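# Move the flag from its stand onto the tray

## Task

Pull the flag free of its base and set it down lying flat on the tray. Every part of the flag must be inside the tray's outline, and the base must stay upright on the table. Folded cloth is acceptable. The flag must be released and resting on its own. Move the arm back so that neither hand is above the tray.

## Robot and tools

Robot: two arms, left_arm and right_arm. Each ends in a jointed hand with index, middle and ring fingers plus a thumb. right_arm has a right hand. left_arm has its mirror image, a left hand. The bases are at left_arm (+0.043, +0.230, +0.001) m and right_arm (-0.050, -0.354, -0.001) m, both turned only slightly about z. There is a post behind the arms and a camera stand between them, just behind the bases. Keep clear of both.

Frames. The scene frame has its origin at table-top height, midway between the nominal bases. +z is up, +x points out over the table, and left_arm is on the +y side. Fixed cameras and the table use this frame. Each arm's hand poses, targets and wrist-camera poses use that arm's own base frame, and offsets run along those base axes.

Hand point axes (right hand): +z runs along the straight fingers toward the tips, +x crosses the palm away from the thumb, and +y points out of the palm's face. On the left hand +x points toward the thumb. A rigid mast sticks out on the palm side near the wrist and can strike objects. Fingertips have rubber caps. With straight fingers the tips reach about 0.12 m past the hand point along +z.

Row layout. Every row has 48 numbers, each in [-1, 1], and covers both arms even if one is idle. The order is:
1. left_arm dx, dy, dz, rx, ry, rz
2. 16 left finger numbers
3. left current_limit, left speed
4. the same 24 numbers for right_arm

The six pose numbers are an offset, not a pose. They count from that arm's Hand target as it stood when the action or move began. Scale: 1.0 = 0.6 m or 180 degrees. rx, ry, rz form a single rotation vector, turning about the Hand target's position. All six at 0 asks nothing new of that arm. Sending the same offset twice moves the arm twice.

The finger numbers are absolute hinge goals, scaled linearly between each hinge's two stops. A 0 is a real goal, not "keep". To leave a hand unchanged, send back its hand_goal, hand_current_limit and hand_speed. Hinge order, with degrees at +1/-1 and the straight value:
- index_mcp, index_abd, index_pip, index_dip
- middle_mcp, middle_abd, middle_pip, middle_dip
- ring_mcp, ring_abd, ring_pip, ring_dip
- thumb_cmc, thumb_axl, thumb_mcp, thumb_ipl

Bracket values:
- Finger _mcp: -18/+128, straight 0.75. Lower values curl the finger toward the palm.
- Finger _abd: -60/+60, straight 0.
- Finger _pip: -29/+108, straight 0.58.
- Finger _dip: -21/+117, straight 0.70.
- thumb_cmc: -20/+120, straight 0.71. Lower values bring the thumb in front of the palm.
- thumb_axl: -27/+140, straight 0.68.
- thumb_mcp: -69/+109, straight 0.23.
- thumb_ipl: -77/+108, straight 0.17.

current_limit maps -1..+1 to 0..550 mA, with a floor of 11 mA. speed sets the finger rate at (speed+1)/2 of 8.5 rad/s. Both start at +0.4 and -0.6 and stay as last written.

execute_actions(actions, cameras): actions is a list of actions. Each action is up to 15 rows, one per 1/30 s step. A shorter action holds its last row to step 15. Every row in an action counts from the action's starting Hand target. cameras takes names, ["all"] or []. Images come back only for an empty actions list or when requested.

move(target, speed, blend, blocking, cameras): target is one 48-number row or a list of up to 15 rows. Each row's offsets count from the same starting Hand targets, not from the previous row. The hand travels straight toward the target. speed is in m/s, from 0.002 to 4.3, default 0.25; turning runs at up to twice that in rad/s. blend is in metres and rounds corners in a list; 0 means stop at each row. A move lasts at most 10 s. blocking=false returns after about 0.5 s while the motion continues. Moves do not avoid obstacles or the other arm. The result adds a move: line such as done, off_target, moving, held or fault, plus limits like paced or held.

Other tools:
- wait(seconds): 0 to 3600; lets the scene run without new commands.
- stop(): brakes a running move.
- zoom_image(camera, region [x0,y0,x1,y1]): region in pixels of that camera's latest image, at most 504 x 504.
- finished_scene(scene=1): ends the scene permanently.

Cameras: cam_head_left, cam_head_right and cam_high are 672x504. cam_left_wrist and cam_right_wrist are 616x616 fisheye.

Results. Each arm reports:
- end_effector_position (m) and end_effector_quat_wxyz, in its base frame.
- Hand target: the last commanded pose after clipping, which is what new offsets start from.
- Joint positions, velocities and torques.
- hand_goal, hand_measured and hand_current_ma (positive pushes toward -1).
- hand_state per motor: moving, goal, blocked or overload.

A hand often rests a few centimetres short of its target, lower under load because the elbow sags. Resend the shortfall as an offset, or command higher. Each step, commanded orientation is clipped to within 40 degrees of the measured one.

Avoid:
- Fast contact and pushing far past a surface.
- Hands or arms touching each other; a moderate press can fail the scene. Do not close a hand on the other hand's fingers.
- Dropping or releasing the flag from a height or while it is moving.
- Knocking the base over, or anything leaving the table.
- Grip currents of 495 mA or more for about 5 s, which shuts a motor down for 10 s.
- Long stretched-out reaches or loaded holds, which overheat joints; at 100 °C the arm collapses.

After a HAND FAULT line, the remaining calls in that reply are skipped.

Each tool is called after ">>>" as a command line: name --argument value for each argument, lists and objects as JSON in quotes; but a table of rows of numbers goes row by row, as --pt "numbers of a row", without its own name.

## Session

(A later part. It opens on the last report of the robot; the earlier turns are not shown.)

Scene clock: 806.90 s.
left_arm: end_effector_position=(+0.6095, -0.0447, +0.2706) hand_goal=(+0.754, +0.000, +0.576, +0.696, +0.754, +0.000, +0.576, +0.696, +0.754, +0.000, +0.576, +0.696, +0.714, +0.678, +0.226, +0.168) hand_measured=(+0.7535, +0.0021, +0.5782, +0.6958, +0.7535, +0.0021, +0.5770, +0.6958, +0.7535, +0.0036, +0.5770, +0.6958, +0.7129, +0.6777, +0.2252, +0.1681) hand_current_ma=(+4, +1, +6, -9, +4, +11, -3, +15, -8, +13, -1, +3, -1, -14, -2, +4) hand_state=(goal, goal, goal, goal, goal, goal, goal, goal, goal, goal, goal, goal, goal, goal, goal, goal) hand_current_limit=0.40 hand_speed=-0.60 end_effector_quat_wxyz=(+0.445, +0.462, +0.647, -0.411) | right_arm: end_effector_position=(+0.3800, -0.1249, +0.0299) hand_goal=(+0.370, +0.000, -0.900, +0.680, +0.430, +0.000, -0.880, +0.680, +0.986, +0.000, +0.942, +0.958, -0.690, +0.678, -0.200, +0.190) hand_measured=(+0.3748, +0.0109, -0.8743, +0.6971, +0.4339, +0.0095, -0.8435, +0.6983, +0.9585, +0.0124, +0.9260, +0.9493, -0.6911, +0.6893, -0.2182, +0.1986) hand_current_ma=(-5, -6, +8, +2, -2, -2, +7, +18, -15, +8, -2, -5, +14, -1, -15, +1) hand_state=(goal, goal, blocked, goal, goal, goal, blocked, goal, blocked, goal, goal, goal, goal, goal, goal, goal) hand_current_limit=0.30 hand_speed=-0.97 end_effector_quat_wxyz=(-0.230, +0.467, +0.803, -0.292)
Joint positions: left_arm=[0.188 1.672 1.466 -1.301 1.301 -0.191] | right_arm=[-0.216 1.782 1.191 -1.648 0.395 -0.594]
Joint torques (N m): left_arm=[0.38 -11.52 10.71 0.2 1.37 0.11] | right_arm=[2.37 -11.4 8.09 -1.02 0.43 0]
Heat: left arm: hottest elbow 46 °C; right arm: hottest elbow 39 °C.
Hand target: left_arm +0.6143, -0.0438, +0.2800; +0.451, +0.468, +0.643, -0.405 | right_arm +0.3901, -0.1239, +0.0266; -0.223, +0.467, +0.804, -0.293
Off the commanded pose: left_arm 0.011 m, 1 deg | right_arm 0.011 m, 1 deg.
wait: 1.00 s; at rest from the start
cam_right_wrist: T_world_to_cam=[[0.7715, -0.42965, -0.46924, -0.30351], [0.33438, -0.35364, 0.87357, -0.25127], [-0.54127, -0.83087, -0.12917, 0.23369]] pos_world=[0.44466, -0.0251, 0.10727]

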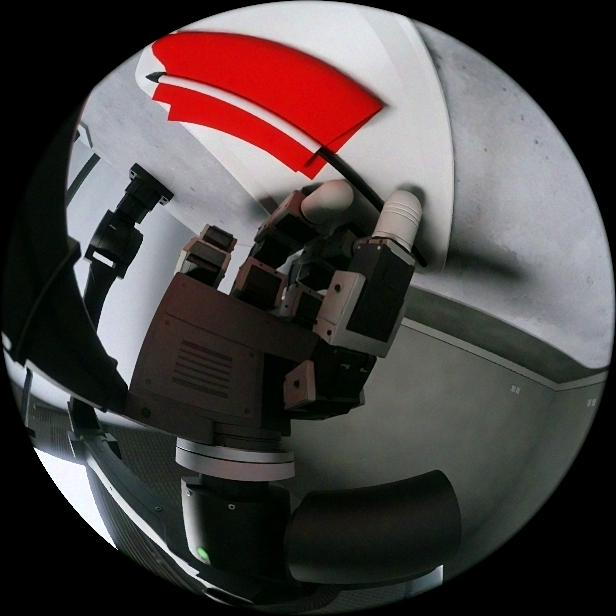

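>>> move --pt "0 0 0 0 0 0 0.754 0 0.576 0.696 0.754 0 0.576 0.696 0.754 0 0.576 0.696 0.714 0.678 0.226 0.168 0.4 -0.6 0 0 0 0 0 0 0.50 0 -0.98 0.50 0.56 0 -0.97 0.50 0.986 0 0.942 0.957 -0.69 0.678 0.10 0.19 0.3 -0.9" --speed 0.03 --cameras '["cam_right_wrist"]'

>>> wait --seconds 0.8 --cameras '["cam_right_wrist","cam_head_left"]'

>>> zoom_image --camera "cam_right_wrist" --region '[130, 20, 470, 330]'

>>> zoom_image --camera "cam_head_left" --region '[380, 190, 560, 330]'

Scene clock: 816.30 s.
left_arm: end_effector_position=(+0.6095, -0.0447, +0.2706) hand_goal=(+0.754, +0.000, +0.576, +0.696, +0.754, +0.000, +0.576, +0.696, +0.754, +0.000, +0.576, +0.696, +0.714, +0.678, +0.226, +0.168) hand_measured=(+0.7523, +0.0021, +0.5770, +0.6958, +0.7535, +0.0021, +0.5757, +0.6971, +0.7523, +0.0036, +0.5770, +0.6958, +0.7142, +0.6767, +0.2252, +0.1681) hand_current_ma=(+2, -8, -2, -8, -4, -2, +8, +4, -12, -5, +9, +9, +10, -10, +0, +12) hand_state=(goal, goal, goal, goal, goal, goal, goal, goal, goal, goal, goal, goal, goal, goal, goal, goal) hand_current_limit=0.40 hand_speed=-0.60 end_effector_quat_wxyz=(+0.445, +0.462, +0.647, -0.411) | right_arm: end_effector_position=(+0.3800, -0.1249, +0.0299) hand_goal=(+0.500, +0.000, -0.980, +0.500, +0.560, +0.000, -0.970, +0.500, +0.986, +0.000, +0.942, +0.958, -0.690, +0.678, +0.100, +0.190) hand_measured=(+0.4713, +0.0109, -0.9423, +0.5161, +0.5304, +0.0109, -0.9333, +0.5174, +0.9573, +0.0139, +0.9273, +0.9506, -0.6911, +0.6893, +0.0659, +0.1910) hand_current_ma=(-3, -10, +3, +6, -11, -4, +11, +4, -13, -9, -6, -7, +1, -3, -24, +11) hand_state=(blocked, goal, blocked, goal, blocked, goal, blocked, goal, blocked, goal, goal, goal, goal, goal, blocked, goal) hand_current_limit=0.30 hand_speed=-0.90 end_effector_quat_wxyz=(-0.230, +0.467, +0.803, -0.292)
Joint positions: left_arm=[0.188 1.672 1.466 -1.301 1.301 -0.191] | right_arm=[-0.216 1.782 1.191 -1.648 0.395 -0.594]
Joint torques (N m): left_arm=[0.32 -11.69 10.67 0.23 1.37 0.11] | right_arm=[2.37 -11.46 8.09 -1.03 0.43 0]
Heat: left arm: hottest elbow 46 °C; right arm: hottest elbow 39 °C.
Hand target: left_arm +0.6143, -0.0438, +0.2800; +0.451, +0.468, +0.643, -0.405 | right_arm +0.3901, -0.1239, +0.0266; -0.223, +0.467, +0.804, -0.293
Off the commanded pose: left_arm 0.011 m, 1 deg | right_arm 0.011 m, 1 deg.
move: done
cam_right_wrist: T_world_to_cam=[[0.7715, -0.42965, -0.46924, -0.30351], [0.33438, -0.35364, 0.87357, -0.25127], [-0.54127, -0.83087, -0.12917, 0.23369]] pos_world=[0.44466, -0.0251, 0.10727]

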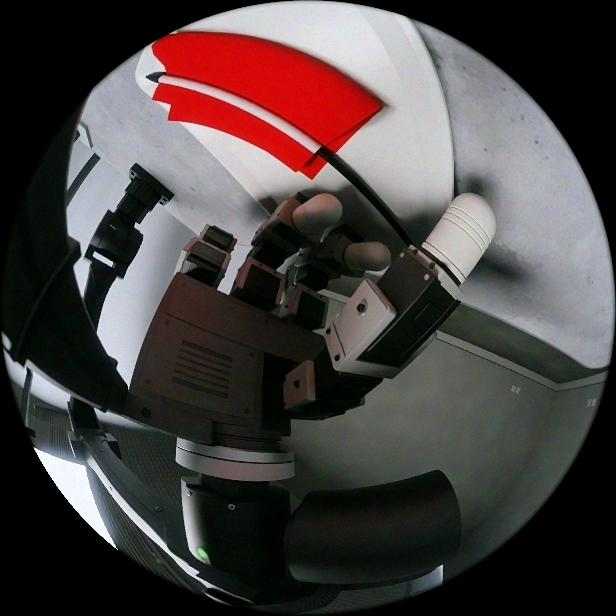

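Scene clock: 817.10 s.
left_arm: end_effector_position=(+0.6095, -0.0447, +0.2706) hand_goal=(+0.754, +0.000, +0.576, +0.696, +0.754, +0.000, +0.576, +0.696, +0.754, +0.000, +0.576, +0.696, +0.714, +0.678, +0.226, +0.168) hand_measured=(+0.7535, +0.0021, +0.5770, +0.6958, +0.7535, +0.0021, +0.5770, +0.6958, +0.7535, +0.0021, +0.5770, +0.6971, +0.7142, +0.6767, +0.2262, +0.1672) hand_current_ma=(+11, -10, -1, +1, -10, -2, +13, +11, -5, +11, +3, +10, +3, -2, +6, -1) hand_state=(goal, goal, goal, goal, goal, goal, goal, goal, goal, goal, goal, goal, goal, goal, goal, goal) hand_current_limit=0.40 hand_speed=-0.60 end_effector_quat_wxyz=(+0.445, +0.462, +0.647, -0.411) | right_arm: end_effector_position=(+0.3800, -0.1249, +0.0299) hand_goal=(+0.500, +0.000, -0.980, +0.500, +0.560, +0.000, -0.970, +0.500, +0.986, +0.000, +0.942, +0.958, -0.690, +0.678, +0.100, +0.190) hand_measured=(+0.4713, +0.0109, -0.9435, +0.5187, +0.5316, +0.0095, -0.9333, +0.5161, +0.9573, +0.0124, +0.9273, +0.9493, -0.6923, +0.6893, +0.0669, +0.1919) hand_current_ma=(-4, -10, +6, +9, -12, -12, +16, +3, -15, +0, +3, +4, +20, +3, -20, +11) hand_state=(blocked, goal, blocked, goal, blocked, goal, blocked, goal, blocked, goal, goal, goal, goal, goal, blocked, goal) hand_current_limit=0.30 hand_speed=-0.90 end_effector_quat_wxyz=(-0.230, +0.467, +0.803, -0.292)
Joint positions: left_arm=[0.188 1.672 1.466 -1.301 1.301 -0.191] | right_arm=[-0.216 1.782 1.191 -1.648 0.395 -0.594]
Joint torques (N m): left_arm=[0.32 -11.69 10.67 0.21 1.37 0.11] | right_arm=[2.32 -11.46 8.08 -1.02 0.43 0]
Heat: left arm: hottest elbow 46 °C; right arm: hottest elbow 39 °C.
Hand target: left_arm +0.6143, -0.0438, +0.2800; +0.451, +0.468, +0.643, -0.405 | right_arm +0.3901, -0.1239, +0.0266; -0.223, +0.467, +0.804, -0.293
Off the commanded pose: left_arm 0.011 m, 1 deg | right_arm 0.011 m, 1 deg.
wait: 0.80 s; at rest by 0.17 s
cam_right_wrist: T_world_to_cam=[[0.7715, -0.42965, -0.46924, -0.30351], [0.33438, -0.35364, 0.87357, -0.25127], [-0.54127, -0.83087, -0.12917, 0.23369]] pos_world=[0.44466, -0.0251, 0.10727]
Images, in order (width x height): cam_head_left 672x504, cam_right_wrist 616x616.

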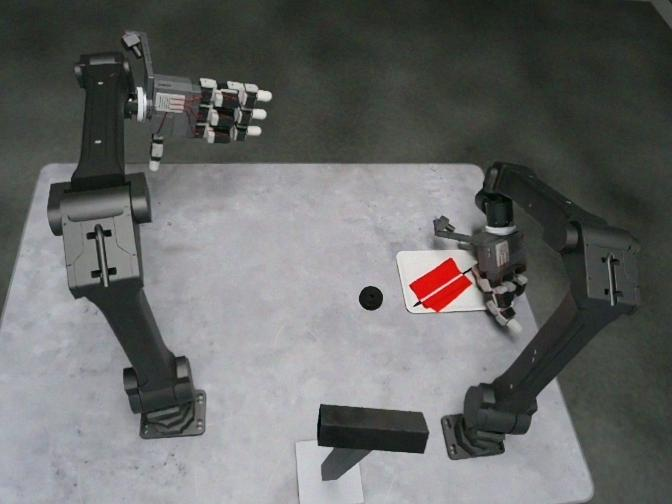

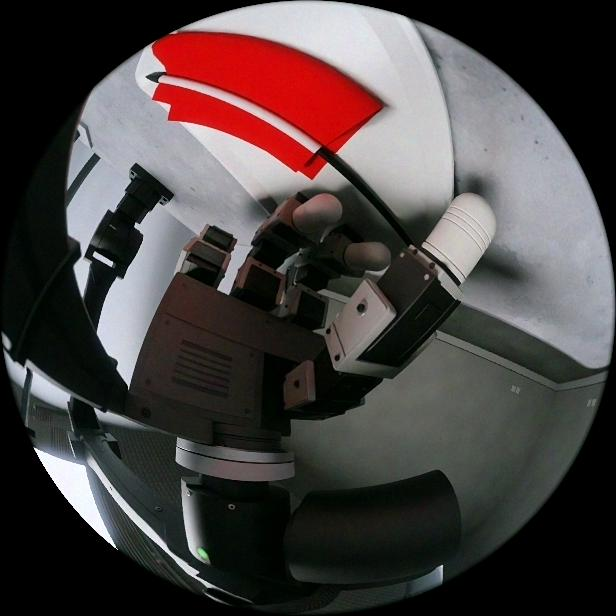

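Scaled by 1.482 from the camera's image (finer frame: 880x880).

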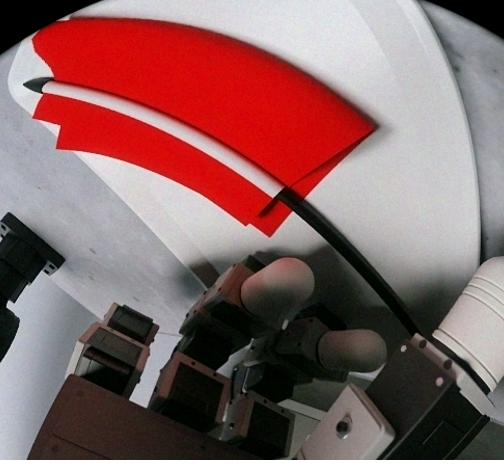

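Scaled by 2.800 from the camera's image (finer frame: 960x720).

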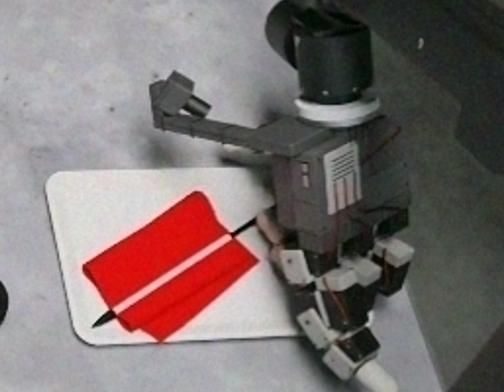

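>>> move --pt "0 0 0 0 0 0 0.754 0 0.576 0.696 0.754 0 0.576 0.696 0.754 0 0.576 0.696 0.714 0.678 0.226 0.168 0.4 -0.6 -0.003 0 0.1 0 0 0 0.50 0 -0.98 0.50 0.56 0 -0.97 0.50 0.986 0 0.942 0.957 -0.69 0.678 0.10 0.19 0.3 -0.9" --speed 0.06 --cameras '["cam_right_wrist","cam_head_left","cam_high"]'

>>> zoom_image --camera "cam_right_wrist" --region '[130, 20, 470, 330]'

>>> zoom_image --camera "cam_head_left" --region '[380, 190, 560, 330]'

Scene clock: 827.87 s.
left_arm: end_effector_position=(+0.6095, -0.0447, +0.2706) hand_goal=(+0.754, +0.000, +0.576, +0.696, +0.754, +0.000, +0.576, +0.696, +0.754, +0.000, +0.576, +0.696, +0.714, +0.678, +0.226, +0.168) hand_measured=(+0.7535, +0.0021, +0.5770, +0.6971, +0.7535, +0.0021, +0.5770, +0.6958, +0.7535, +0.0021, +0.5770, +0.6958, +0.7142, +0.6777, +0.2262, +0.1681) hand_current_ma=(+9, -12, -11, -17, +11, +2, +3, -12, -15, +12, +9, +21, +2, +1, -14, -6) hand_state=(goal, goal, goal, goal, goal, goal, goal, goal, goal, goal, goal, goal, goal, goal, goal, goal) hand_current_limit=0.40 hand_speed=-0.60 end_effector_quat_wxyz=(+0.445, +0.462, +0.647, -0.411) | right_arm: end_effector_position=(+0.3770, -0.1231, +0.0733) hand_goal=(+0.500, +0.000, -0.980, +0.500, +0.560, +0.000, -0.970, +0.500, +0.986, +0.000, +0.942, +0.958, -0.690, +0.678, +0.100, +0.190) hand_measured=(+0.4713, +0.0109, -0.9423, +0.5187, +0.5292, +0.0095, -0.9333, +0.5174, +0.9585, +0.0124, +0.9273, +0.9493, -0.6911, +0.6883, +0.0669, +0.1919) hand_current_ma=(+5, -3, +11, +6, -5, +4, +18, +9, -14, +1, -8, -1, +8, -1, -19, +1) hand_state=(blocked, goal, blocked, goal, blocked, goal, blocked, goal, blocked, goal, goal, goal, goal, goal, blocked, goal) hand_current_limit=0.30 hand_speed=-0.90 end_effector_quat_wxyz=(-0.204, +0.468, +0.812, -0.281)
Joint positions: left_arm=[0.188 1.672 1.466 -1.301 1.301 -0.191] | right_arm=[-0.216 1.675 1.191 -1.692 0.397 -0.615]
Joint torques (N m): left_arm=[0.32 -11.75 10.7 0.2 1.37 0.11] | right_arm=[1.85 -12.4 9.89 -1.7 0.47 -0.12]
Heat: left arm: hottest elbow 46 °C; right arm: hottest elbow 39 °C.
Hand target: left_arm +0.6143, -0.0438, +0.2800; +0.451, +0.468, +0.643, -0.405 | right_arm +0.3883, -0.1238, +0.0866; -0.223, +0.467, +0.804, -0.293
Off the commanded pose: left_arm 0.011 m, 1 deg | right_arm 0.017 m, 3 deg.
joint sent to its limit (right arm) — joint 4 (wrist pitch), lower limit. The joint targets are off in orientation, not in position.
move: off_target (right_arm)
cam_right_wrist: T_world_to_cam=[[0.80322, -0.41795, -0.42445, -0.29381], [0.29117, -0.34615, 0.89185, -0.27175], [-0.51967, -0.83994, -0.15634, 0.23199]] pos_world=[0.43568, -0.022, 0.15393]
Images, in order (width x height): cam_head_left 672x504, cam_high 672x504, cam_right_wrist 616x616.

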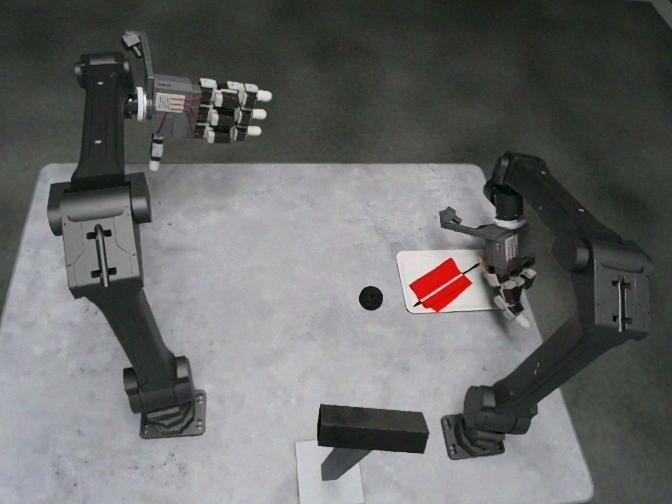

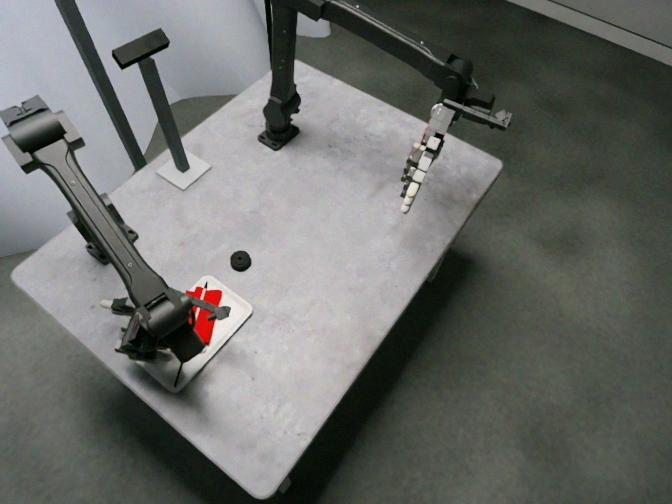

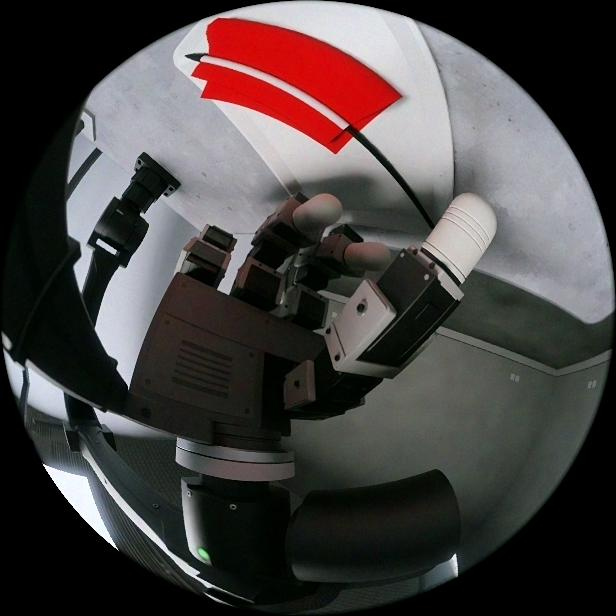

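Scaled by 1.482 from the camera's image (finer frame: 880x880).

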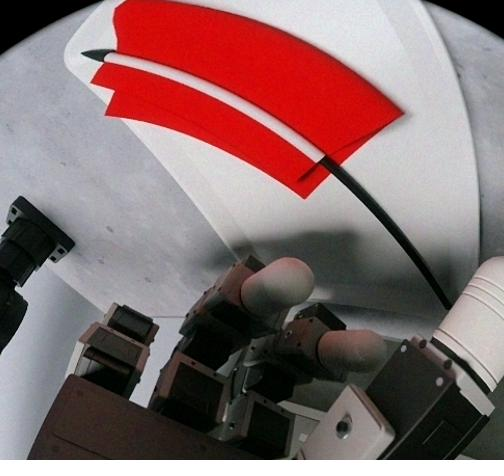

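Scaled by 2.800 from the camera's image (finer frame: 960x720).

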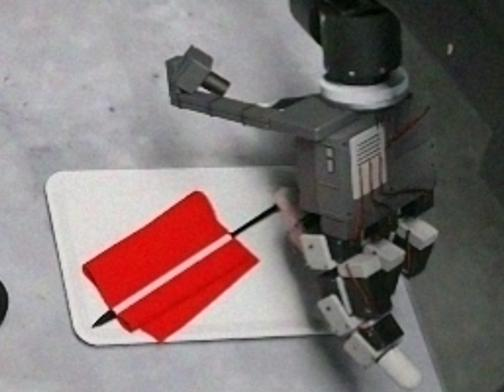

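>>> move --pt "0 0 0 0 0 0 0.754 0 0.576 0.696 0.754 0 0.576 0.696 0.754 0 0.576 0.696 0.714 0.678 0.226 0.168 0.4 -0.6 0 0 0.1833 0.055 -0.096 0 0.50 0 -0.98 0.50 0.56 0 -0.97 0.50 0.986 0 0.942 0.957 -0.69 0.678 0.10 0.19 0.3 -0.9" --pt "0 0 0 0 0 0 0.754 0 0.576 0.696 0.754 0 0.576 0.696 0.754 0 0.576 0.696 0.714 0.678 0.226 0.168 0.4 -0.6 -0.3138 -0.3703 0.289 0.0218 -0.1402 -0.2295 0.50 0 -0.98 0.50 0.56 0 -0.97 0.50 0.986 0 0.942 0.957 -0.69 0.678 0.10 0.19 0.3 -0.9" --speed '[0.15, 0.25]' --blend '[0.02, 0]' --cameras '["cam_head_right","cam_head_left","cam_high"]'

>>> zoom_image --camera "cam_head_left" --region '[380, 210, 540, 330]'

>>> zoom_image --camera "cam_head_right" --region '[380, 210, 540, 330]'

>>> zoom_image --camera "cam_high" --region '[110, 240, 280, 400]'

Scene clock: 848.43 s.
left_arm: end_effector_position=(+0.6095, -0.0447, +0.2706) hand_goal=(+0.754, +0.000, +0.576, +0.696, +0.754, +0.000, +0.576, +0.696, +0.754, +0.000, +0.576, +0.696, +0.714, +0.678, +0.226, +0.168) hand_measured=(+0.7535, +0.0021, +0.5757, +0.6958, +0.7535, +0.0021, +0.5770, +0.6958, +0.7535, +0.0021, +0.5770, +0.6958, +0.7142, +0.6777, +0.2252, +0.1681) hand_current_ma=(+12, -11, +15, -5, +3, +16, +7, -2, -9, +9, +7, +3, -7, +0, -14, +17) hand_state=(goal, goal, goal, goal, goal, goal, goal, goal, goal, goal, goal, goal, goal, goal, goal, goal) hand_current_limit=0.40 hand_speed=-0.60 end_effector_quat_wxyz=(+0.445, +0.462, +0.647, -0.411) | right_arm: end_effector_position=(+0.1956, -0.3340, +0.2457) hand_goal=(+0.500, +0.000, -0.980, +0.500, +0.560, +0.000, -0.970, +0.500, +0.986, +0.000, +0.942, +0.958, -0.690, +0.678, +0.100, +0.190) hand_measured=(+0.4978, +0.0109, -0.9435, +0.5174, +0.5569, +0.0109, -0.9333, +0.5174, +0.9585, +0.0124, +0.9285, +0.9493, -0.6911, +0.6904, +0.0659, +0.1910) hand_current_ma=(+5, -1, +12, +5, -4, -25, +17, +4, -29, -2, -9, +3, +0, +8, -27, +10) hand_state=(goal, goal, blocked, goal, goal, goal, blocked, goal, blocked, goal, goal, goal, goal, goal, blocked, goal) hand_current_limit=0.30 hand_speed=-0.90 end_effector_quat_wxyz=(-0.085, +0.763, +0.638, -0.068)
Joint positions: left_arm=[0.188 1.672 1.466 -1.301 1.301 -0.191] | right_arm=[-1.1 1.258 1.246 -1.696 0.17 -0.909]
Joint torques (N m): left_arm=[0.32 -11.69 10.7 0.2 1.37 0.11] | right_arm=[1.08 -6.12 13.48 -0.39 0.03 -0.14]
Heat: left arm: hottest elbow 46 °C; right arm: hottest elbow 40 °C.
Hand target: left_arm +0.6143, -0.0438, +0.2800; +0.451, +0.468, +0.643, -0.405 | right_arm +0.2001, -0.3460, +0.2600; -0.150, +0.762, +0.627, -0.062
Off the commanded pose: left_arm 0.011 m, 1 deg | right_arm 0.019 m, 8 deg.
joint sent to its limit (right arm) — joint 4 (wrist pitch), lower limit. The joint targets are off in orientation, not in position.
move: off_target (right_arm)
Images, in order (width x height): cam_head_left 672x504, cam_head_right 672x504, cam_high 672x504.

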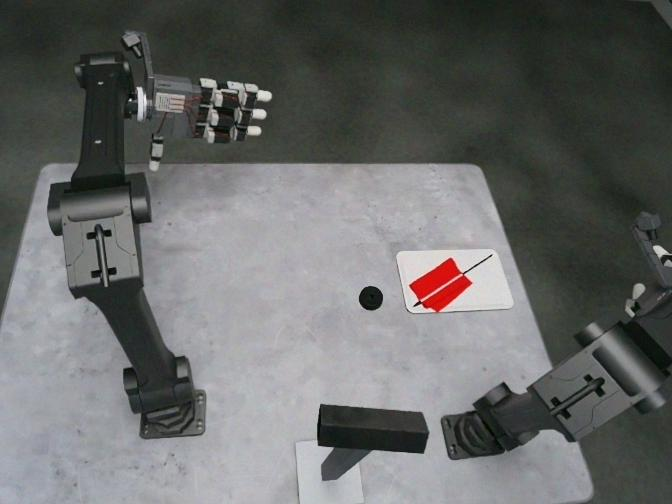

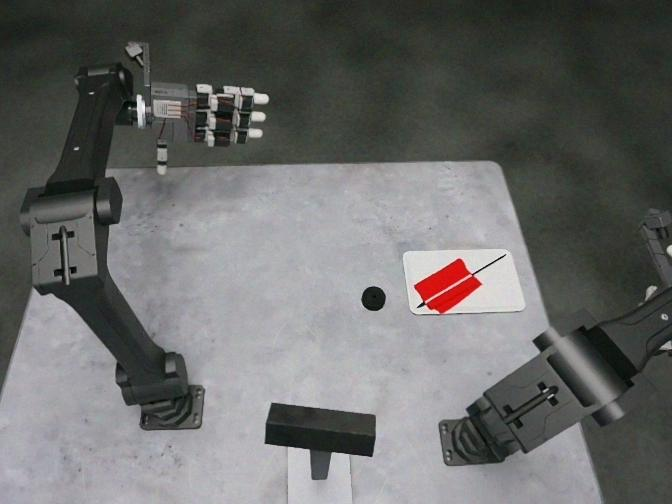

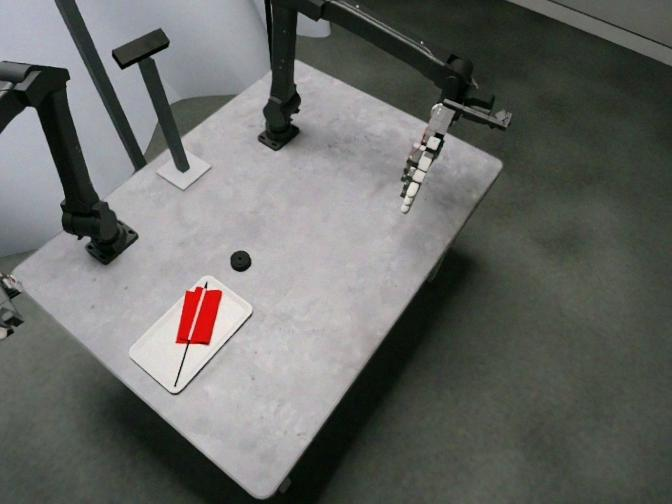

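Scaled by 3.150 from the camera's image (finer frame: 960x720).

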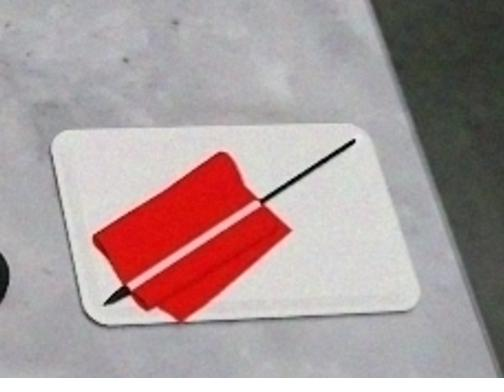

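Scaled by 3.150 from the camera's image (finer frame: 960x720).

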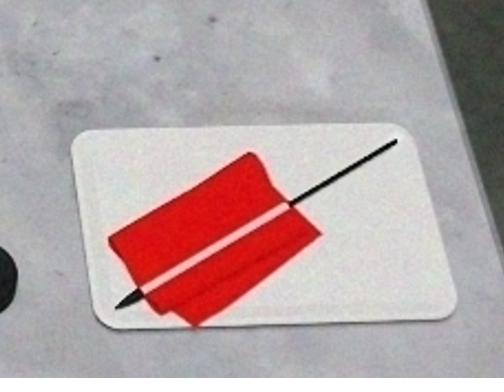

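Scaled by 2.965 from the camera's image (finer frame: 960x720).

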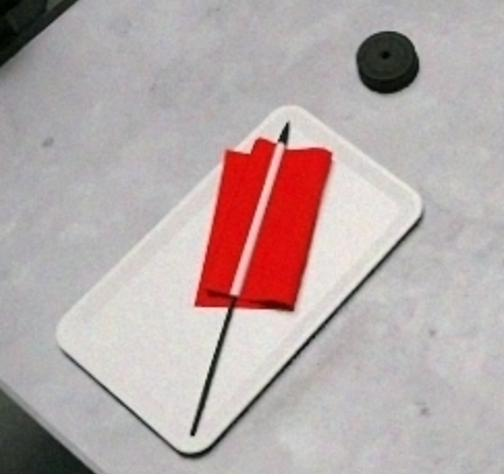

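>>> zoom_image --camera "cam_high" --region '[170, 270, 230, 330]'

>>> zoom_image --camera "cam_head_left" --region '[400, 275, 460, 325]'

>>> zoom_image --camera "cam_head_right" --region '[405, 275, 465, 325]'

Scaled by 8.400 from the camera's image (finer frame: 960x720).

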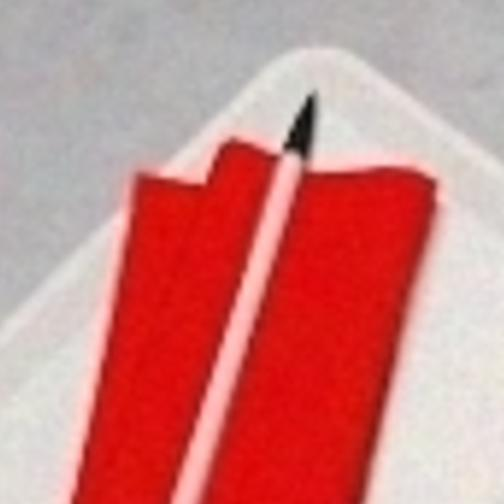

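Scaled by 8.400 from the camera's image (finer frame: 960x720).

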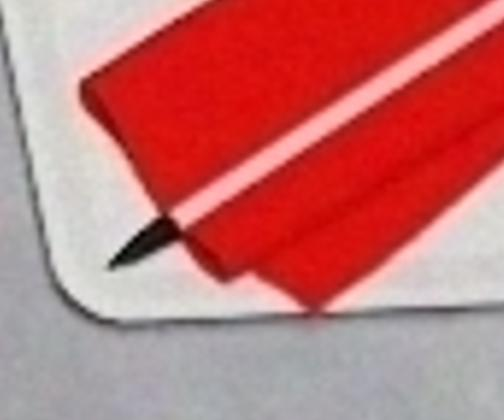

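Scaled by 8.400 from the camera's image (finer frame: 960x720).

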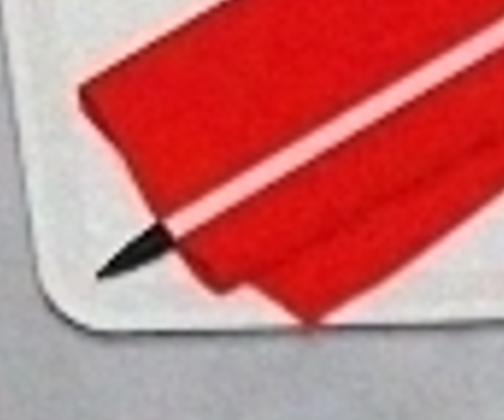

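>>> move --pt "0 0 0 0 0 0 0.754 0 0.576 0.696 0.754 0 0.576 0.696 0.754 0 0.576 0.696 0.714 0.678 0.226 0.168 0.4 -0.6 0.2415 0.6367 -0.0167 -0.0401 -0.0964 0.0614 0.82 0 0.361 0.483 -0.14 0 -0.45 -0.20 -0.14 0 -0.45 -0.20 0.714 0.678 0.226 0.168 0.3 -0.6" --speed 0.2 --cameras '["cam_head_right","cam_head_left","cam_high","cam_right_wrist"]'

Scene clock: 890.17 s.
left_arm: end_effector_position=(+0.6095, -0.0447, +0.2706) hand_goal=(+0.754, +0.000, +0.576, +0.696, +0.754, +0.000, +0.576, +0.696, +0.754, +0.000, +0.576, +0.696, +0.714, +0.678, +0.226, +0.168) hand_measured=(+0.7523, +0.0021, +0.5757, +0.6971, +0.7523, +0.0007, +0.5770, +0.6958, +0.7535, +0.0021, +0.5770, +0.6958, +0.7142, +0.6777, +0.2252, +0.1672) hand_current_ma=(+6, -8, +13, -14, -2, +0, +3, +9, -13, +3, +11, +10, +10, -3, -7, +8) hand_state=(goal, goal, goal, goal, goal, goal, goal, goal, goal, goal, goal, goal, goal, goal, goal, goal) hand_current_limit=0.40 hand_speed=-0.60 end_effector_quat_wxyz=(+0.445, +0.462, +0.647, -0.411) | right_arm: end_effector_position=(+0.3378, +0.0321, +0.2448) hand_goal=(+0.820, +0.000, +0.362, +0.484, -0.140, +0.000, -0.450, -0.200, -0.140, +0.000, -0.450, -0.200, +0.714, +0.678, +0.226, +0.168) hand_measured=(+0.8053, +0.0007, +0.3550, +0.5034, -0.0774, +0.0007, -0.4457, -0.1922, -0.0774, -0.0008, -0.4200, -0.1910, +0.7041, +0.6820, +0.1787, +0.1719) hand_current_ma=(+4, -9, -1, +4, +15, -6, +12, -4, +5, +0, +2, +2, +11, -4, -22, +18) hand_state=(goal, goal, goal, goal, blocked, goal, goal, goal, blocked, goal, blocked, goal, goal, goal, blocked, goal) hand_current_limit=0.30 hand_speed=-0.60 end_effector_quat_wxyz=(-0.005, +0.707, +0.707, -0.007)
Joint positions: left_arm=[0.188 1.672 1.466 -1.301 1.301 -0.191] | right_arm=[0.215 1.018 1.031 -1.6 -0.001 0.214]
Joint torques (N m): left_arm=[0.32 -11.69 10.67 0.21 1.37 0.11] | right_arm=[2.37 -3.19 10.95 0.8 0.27 0.04]
Heat: left arm: hottest elbow 46 °C; right arm: hottest elbow 43 °C.
Hand target: left_arm +0.6143, -0.0438, +0.2800; +0.451, +0.468, +0.643, -0.405 | right_arm +0.3451, +0.0360, +0.2501; +0.001, +0.707, +0.707, +0.000
Off the commanded pose: left_arm 0.011 m, 1 deg | right_arm 0.010 m, 1 deg.
move: done
cam_right_wrist: T_world_to_cam=[[0.62651, -0.77848, 0.03805, -0.16668], [-0.51778, -0.37922, 0.76688, -0.05451], [-0.58257, -0.50016, -0.64067, 0.49761]] pos_world=[0.36609, 0.09845, 0.36695]
Images, in order (width x height): cam_head_left 672x504, cam_head_right 672x504, cam_high 672x504, cam_right_wrist 616x616.

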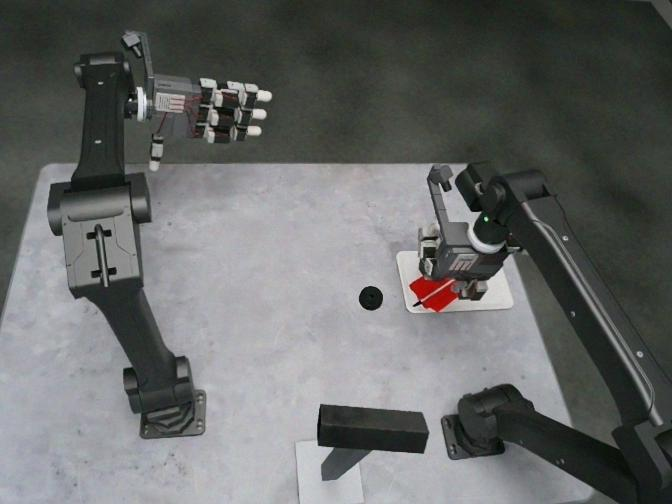

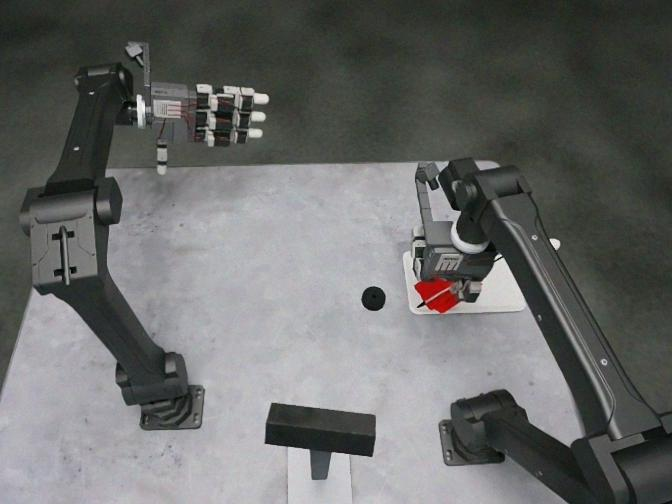

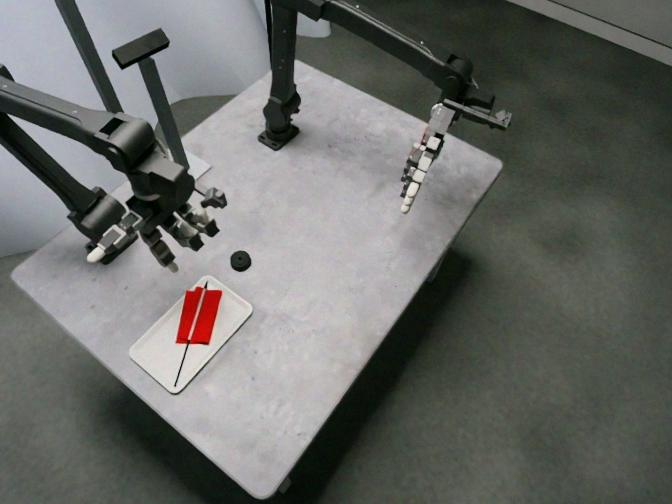

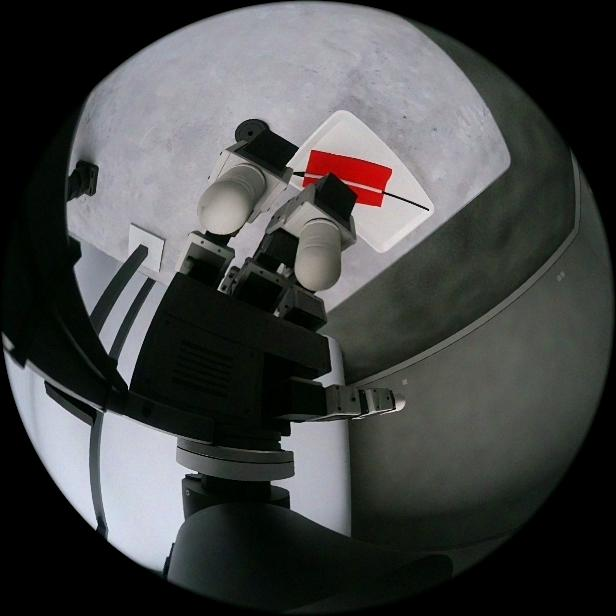

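>>> zoom_image --camera "cam_high" --region '[140, 220, 240, 320]'

>>> zoom_image --camera "cam_head_left" --region '[390, 220, 530, 330]'

>>> zoom_image --camera "cam_right_wrist" --region '[260, 90, 460, 290]'

Scaled by 5.040 from the camera's image (finer frame: 960x720).

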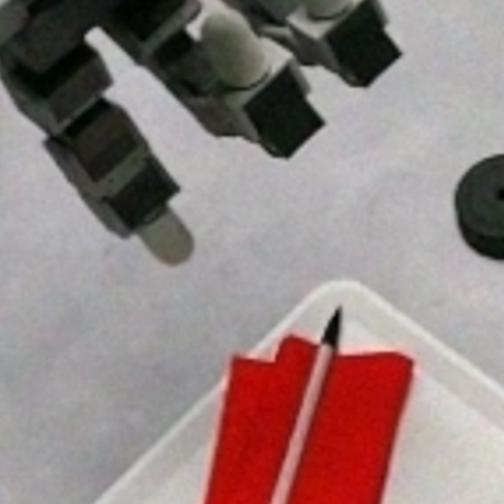

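Scaled by 3.600 from the camera's image (finer frame: 960x720).

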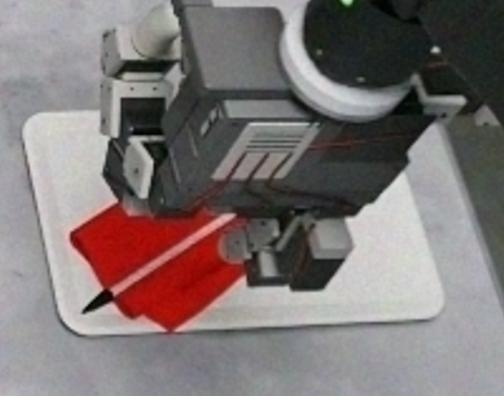

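Scaled by 2.520 from the camera's image (finer frame: 880x880).

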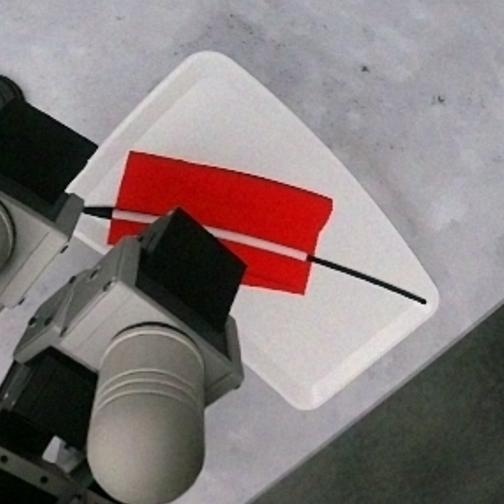

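>>> zoom_image --camera "cam_head_left" --region '[430, 265, 480, 315]'

>>> zoom_image --camera "cam_head_right" --region '[430, 265, 490, 315]'

>>> zoom_image --camera "cam_high" --region '[155, 250, 205, 300]'

Scaled by 10.080 from the camera's image (finer frame: 960x720).

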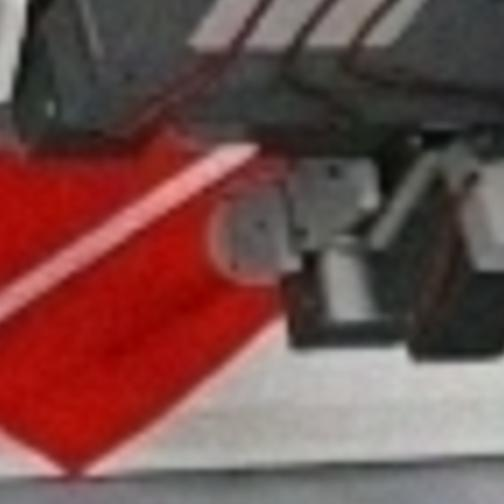

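Scaled by 8.400 from the camera's image (finer frame: 960x720).

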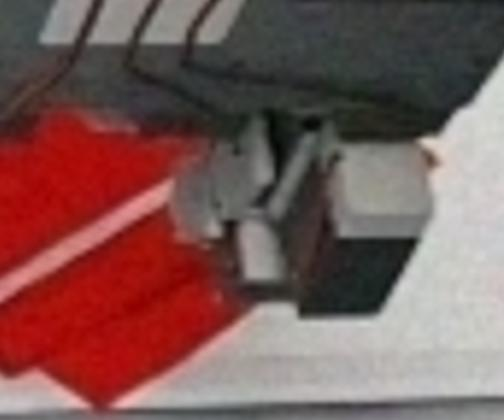

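Scaled by 10.080 from the camera's image (finer frame: 960x720).

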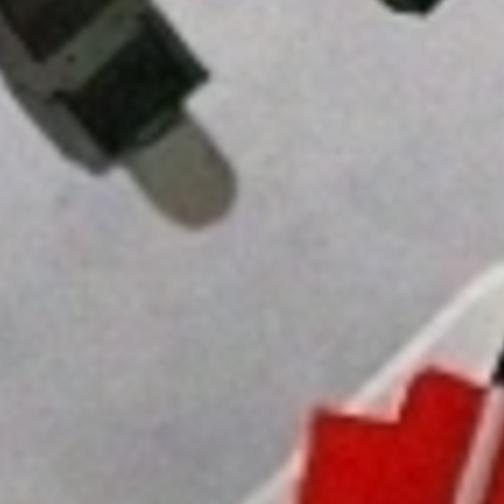

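>>> move --pt "0 0 0 0 0 0 0.754 0 0.576 0.696 0.754 0 0.576 0.696 0.754 0 0.576 0.696 0.714 0.678 0.226 0.168 0.4 -0.6 0.0067 0 -0.1417 0 0 0 0.82 0 0.361 0.483 -0.14 0 -0.45 -0.20 -0.14 0 -0.45 -0.20 0.714 0.678 0.226 0.168 0.3 -0.6" --speed 0.1 --cameras '["cam_head_right","cam_head_left","cam_high","cam_right_wrist"]'

>>> zoom_image --camera "cam_head_left" --region '[415, 265, 475, 325]'

>>> zoom_image --camera "cam_head_right" --region '[420, 265, 480, 325]'

>>> zoom_image --camera "cam_high" --region '[155, 260, 215, 320]'

Scene clock: 918.97 s.
left_arm: end_effector_position=(+0.6095, -0.0447, +0.2706) hand_goal=(+0.754, +0.000, +0.576, +0.696, +0.754, +0.000, +0.576, +0.696, +0.754, +0.000, +0.576, +0.696, +0.714, +0.678, +0.226, +0.168) hand_measured=(+0.7523, +0.0021, +0.5770, +0.6958, +0.7535, +0.0007, +0.5770, +0.6958, +0.7535, +0.0021, +0.5770, +0.6958, +0.7142, +0.6767, +0.2262, +0.1681) hand_current_ma=(+20, +7, -4, -10, +4, -2, +14, +1, -3, +5, -9, +2, -6, +5, -2, +15) hand_state=(goal, goal, goal, goal, goal, goal, goal, goal, goal, goal, goal, goal, goal, goal, goal, goal) hand_current_limit=0.40 hand_speed=-0.60 end_effector_quat_wxyz=(+0.445, +0.462, +0.647, -0.411) | right_arm: end_effector_position=(+0.3504, +0.0348, +0.1744) hand_goal=(+0.820, +0.000, +0.362, +0.484, -0.140, +0.000, -0.450, -0.200, -0.140, +0.000, -0.450, -0.200, +0.714, +0.678, +0.226, +0.168) hand_measured=(+0.8053, +0.0007, +0.3576, +0.5034, -0.0762, +0.0021, -0.4444, -0.1922, -0.0786, -0.0008, -0.4187, -0.1910, +0.7041, +0.6809, +0.1787, +0.1719) hand_current_ma=(+1, -5, +2, +8, +14, -11, +15, +2, +5, +0, +9, +10, +5, +5, -13, +10) hand_state=(goal, goal, goal, goal, blocked, goal, goal, goal, blocked, goal, blocked, goal, goal, goal, blocked, goal) hand_current_limit=0.30 hand_speed=-0.60 end_effector_quat_wxyz=(+0.004, +0.707, +0.707, +0.007)
Joint positions: left_arm=[0.188 1.672 1.466 -1.301 1.301 -0.191] | right_arm=[0.215 1.051 0.861 -1.365 -0.001 0.215]
Joint torques (N m): left_arm=[0.32 -11.63 10.69 0.18 1.37 0.11] | right_arm=[2.14 -3.37 8.12 0.9 0.27 0]
Heat: left arm: hottest elbow 47 °C; right arm: hottest elbow 41 °C.
Hand target: left_arm +0.6143, -0.0438, +0.2800; +0.451, +0.468, +0.643, -0.405 | right_arm +0.3490, +0.0360, +0.1649; +0.001, +0.707, +0.707, +0.000
Off the commanded pose: left_arm 0.011 m, 1 deg | right_arm 0.009 m, 1 deg.
move: done
cam_right_wrist: T_world_to_cam=[[0.62476, -0.77907, 0.05217, -0.17156], [-0.54137, -0.38406, 0.74794, 0.01872], [-0.56267, -0.49553, -0.66171, 0.45772]] pos_world=[0.37487, 0.10035, 0.29783]
Images, in order (width x height): cam_head_left 672x504, cam_head_right 672x504, cam_high 672x504, cam_right_wrist 616x616.

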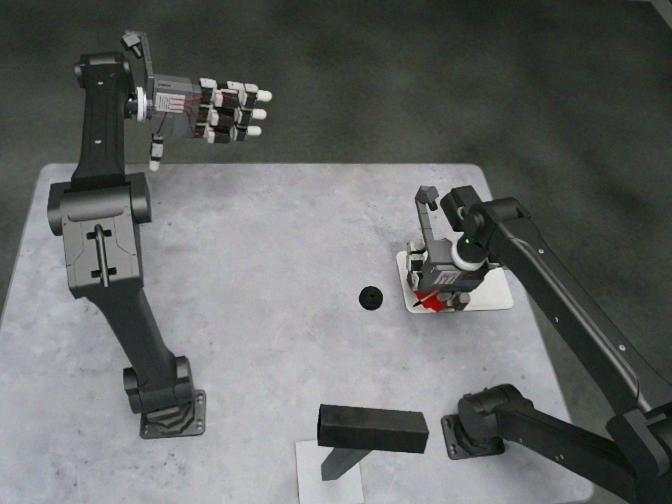

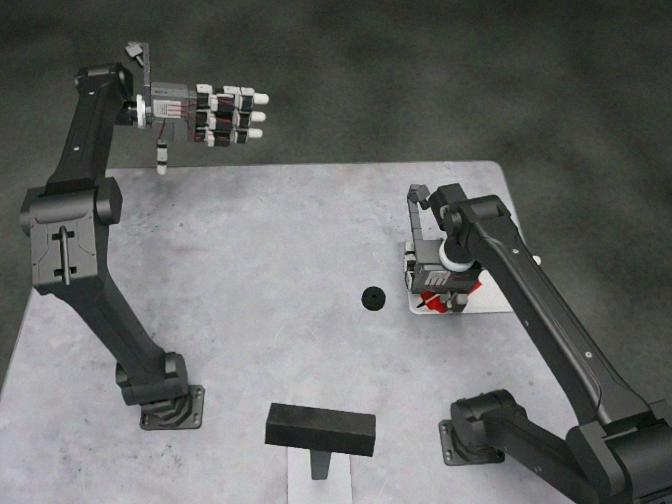

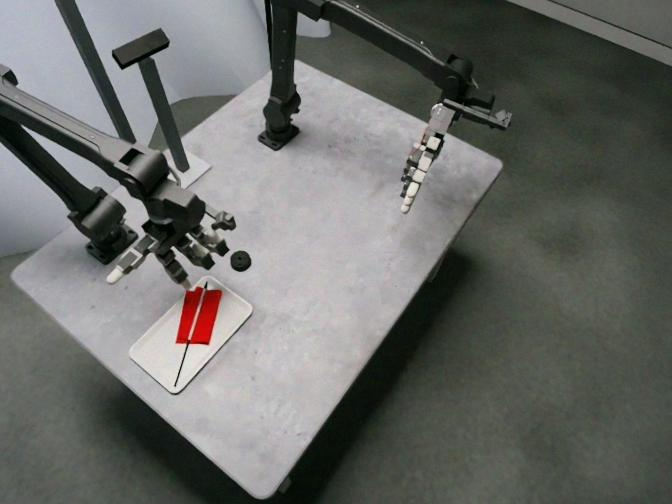

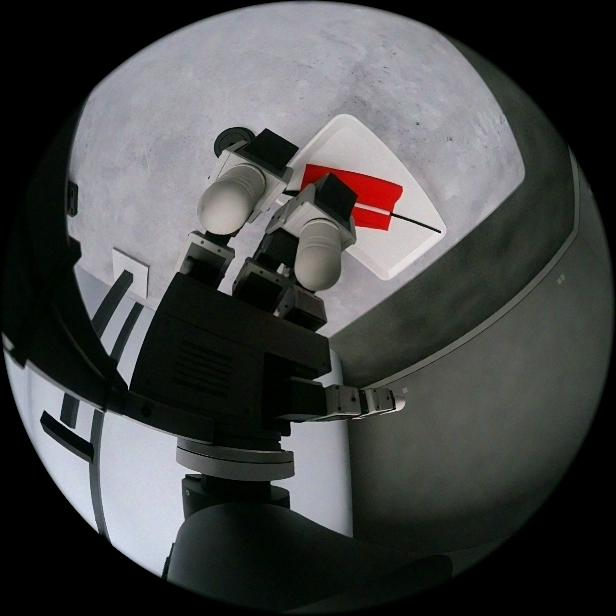

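Scaled by 8.400 from the camera's image (finer frame: 960x720).

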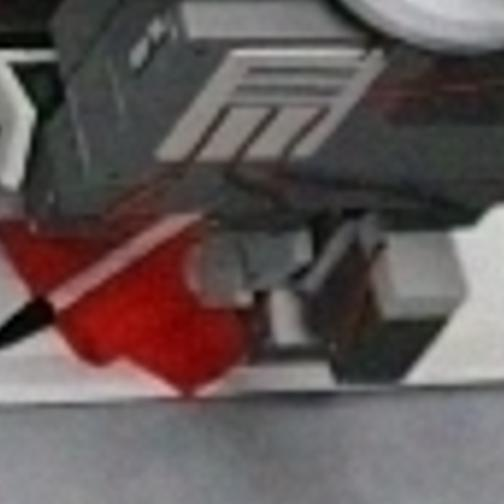

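Scaled by 8.400 from the camera's image (finer frame: 960x720).

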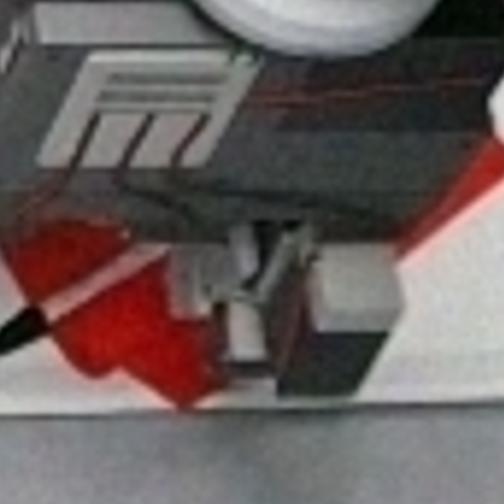

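Scaled by 8.400 from the camera's image (finer frame: 960x720).

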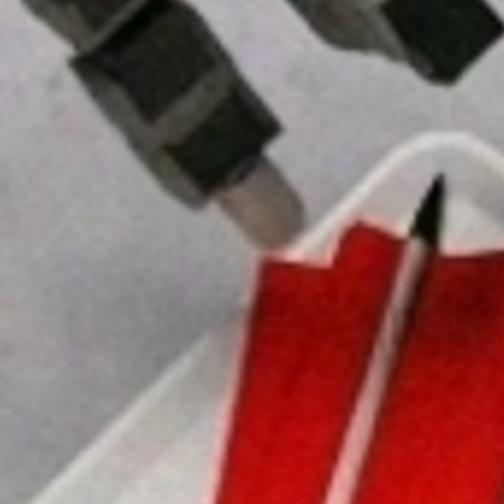

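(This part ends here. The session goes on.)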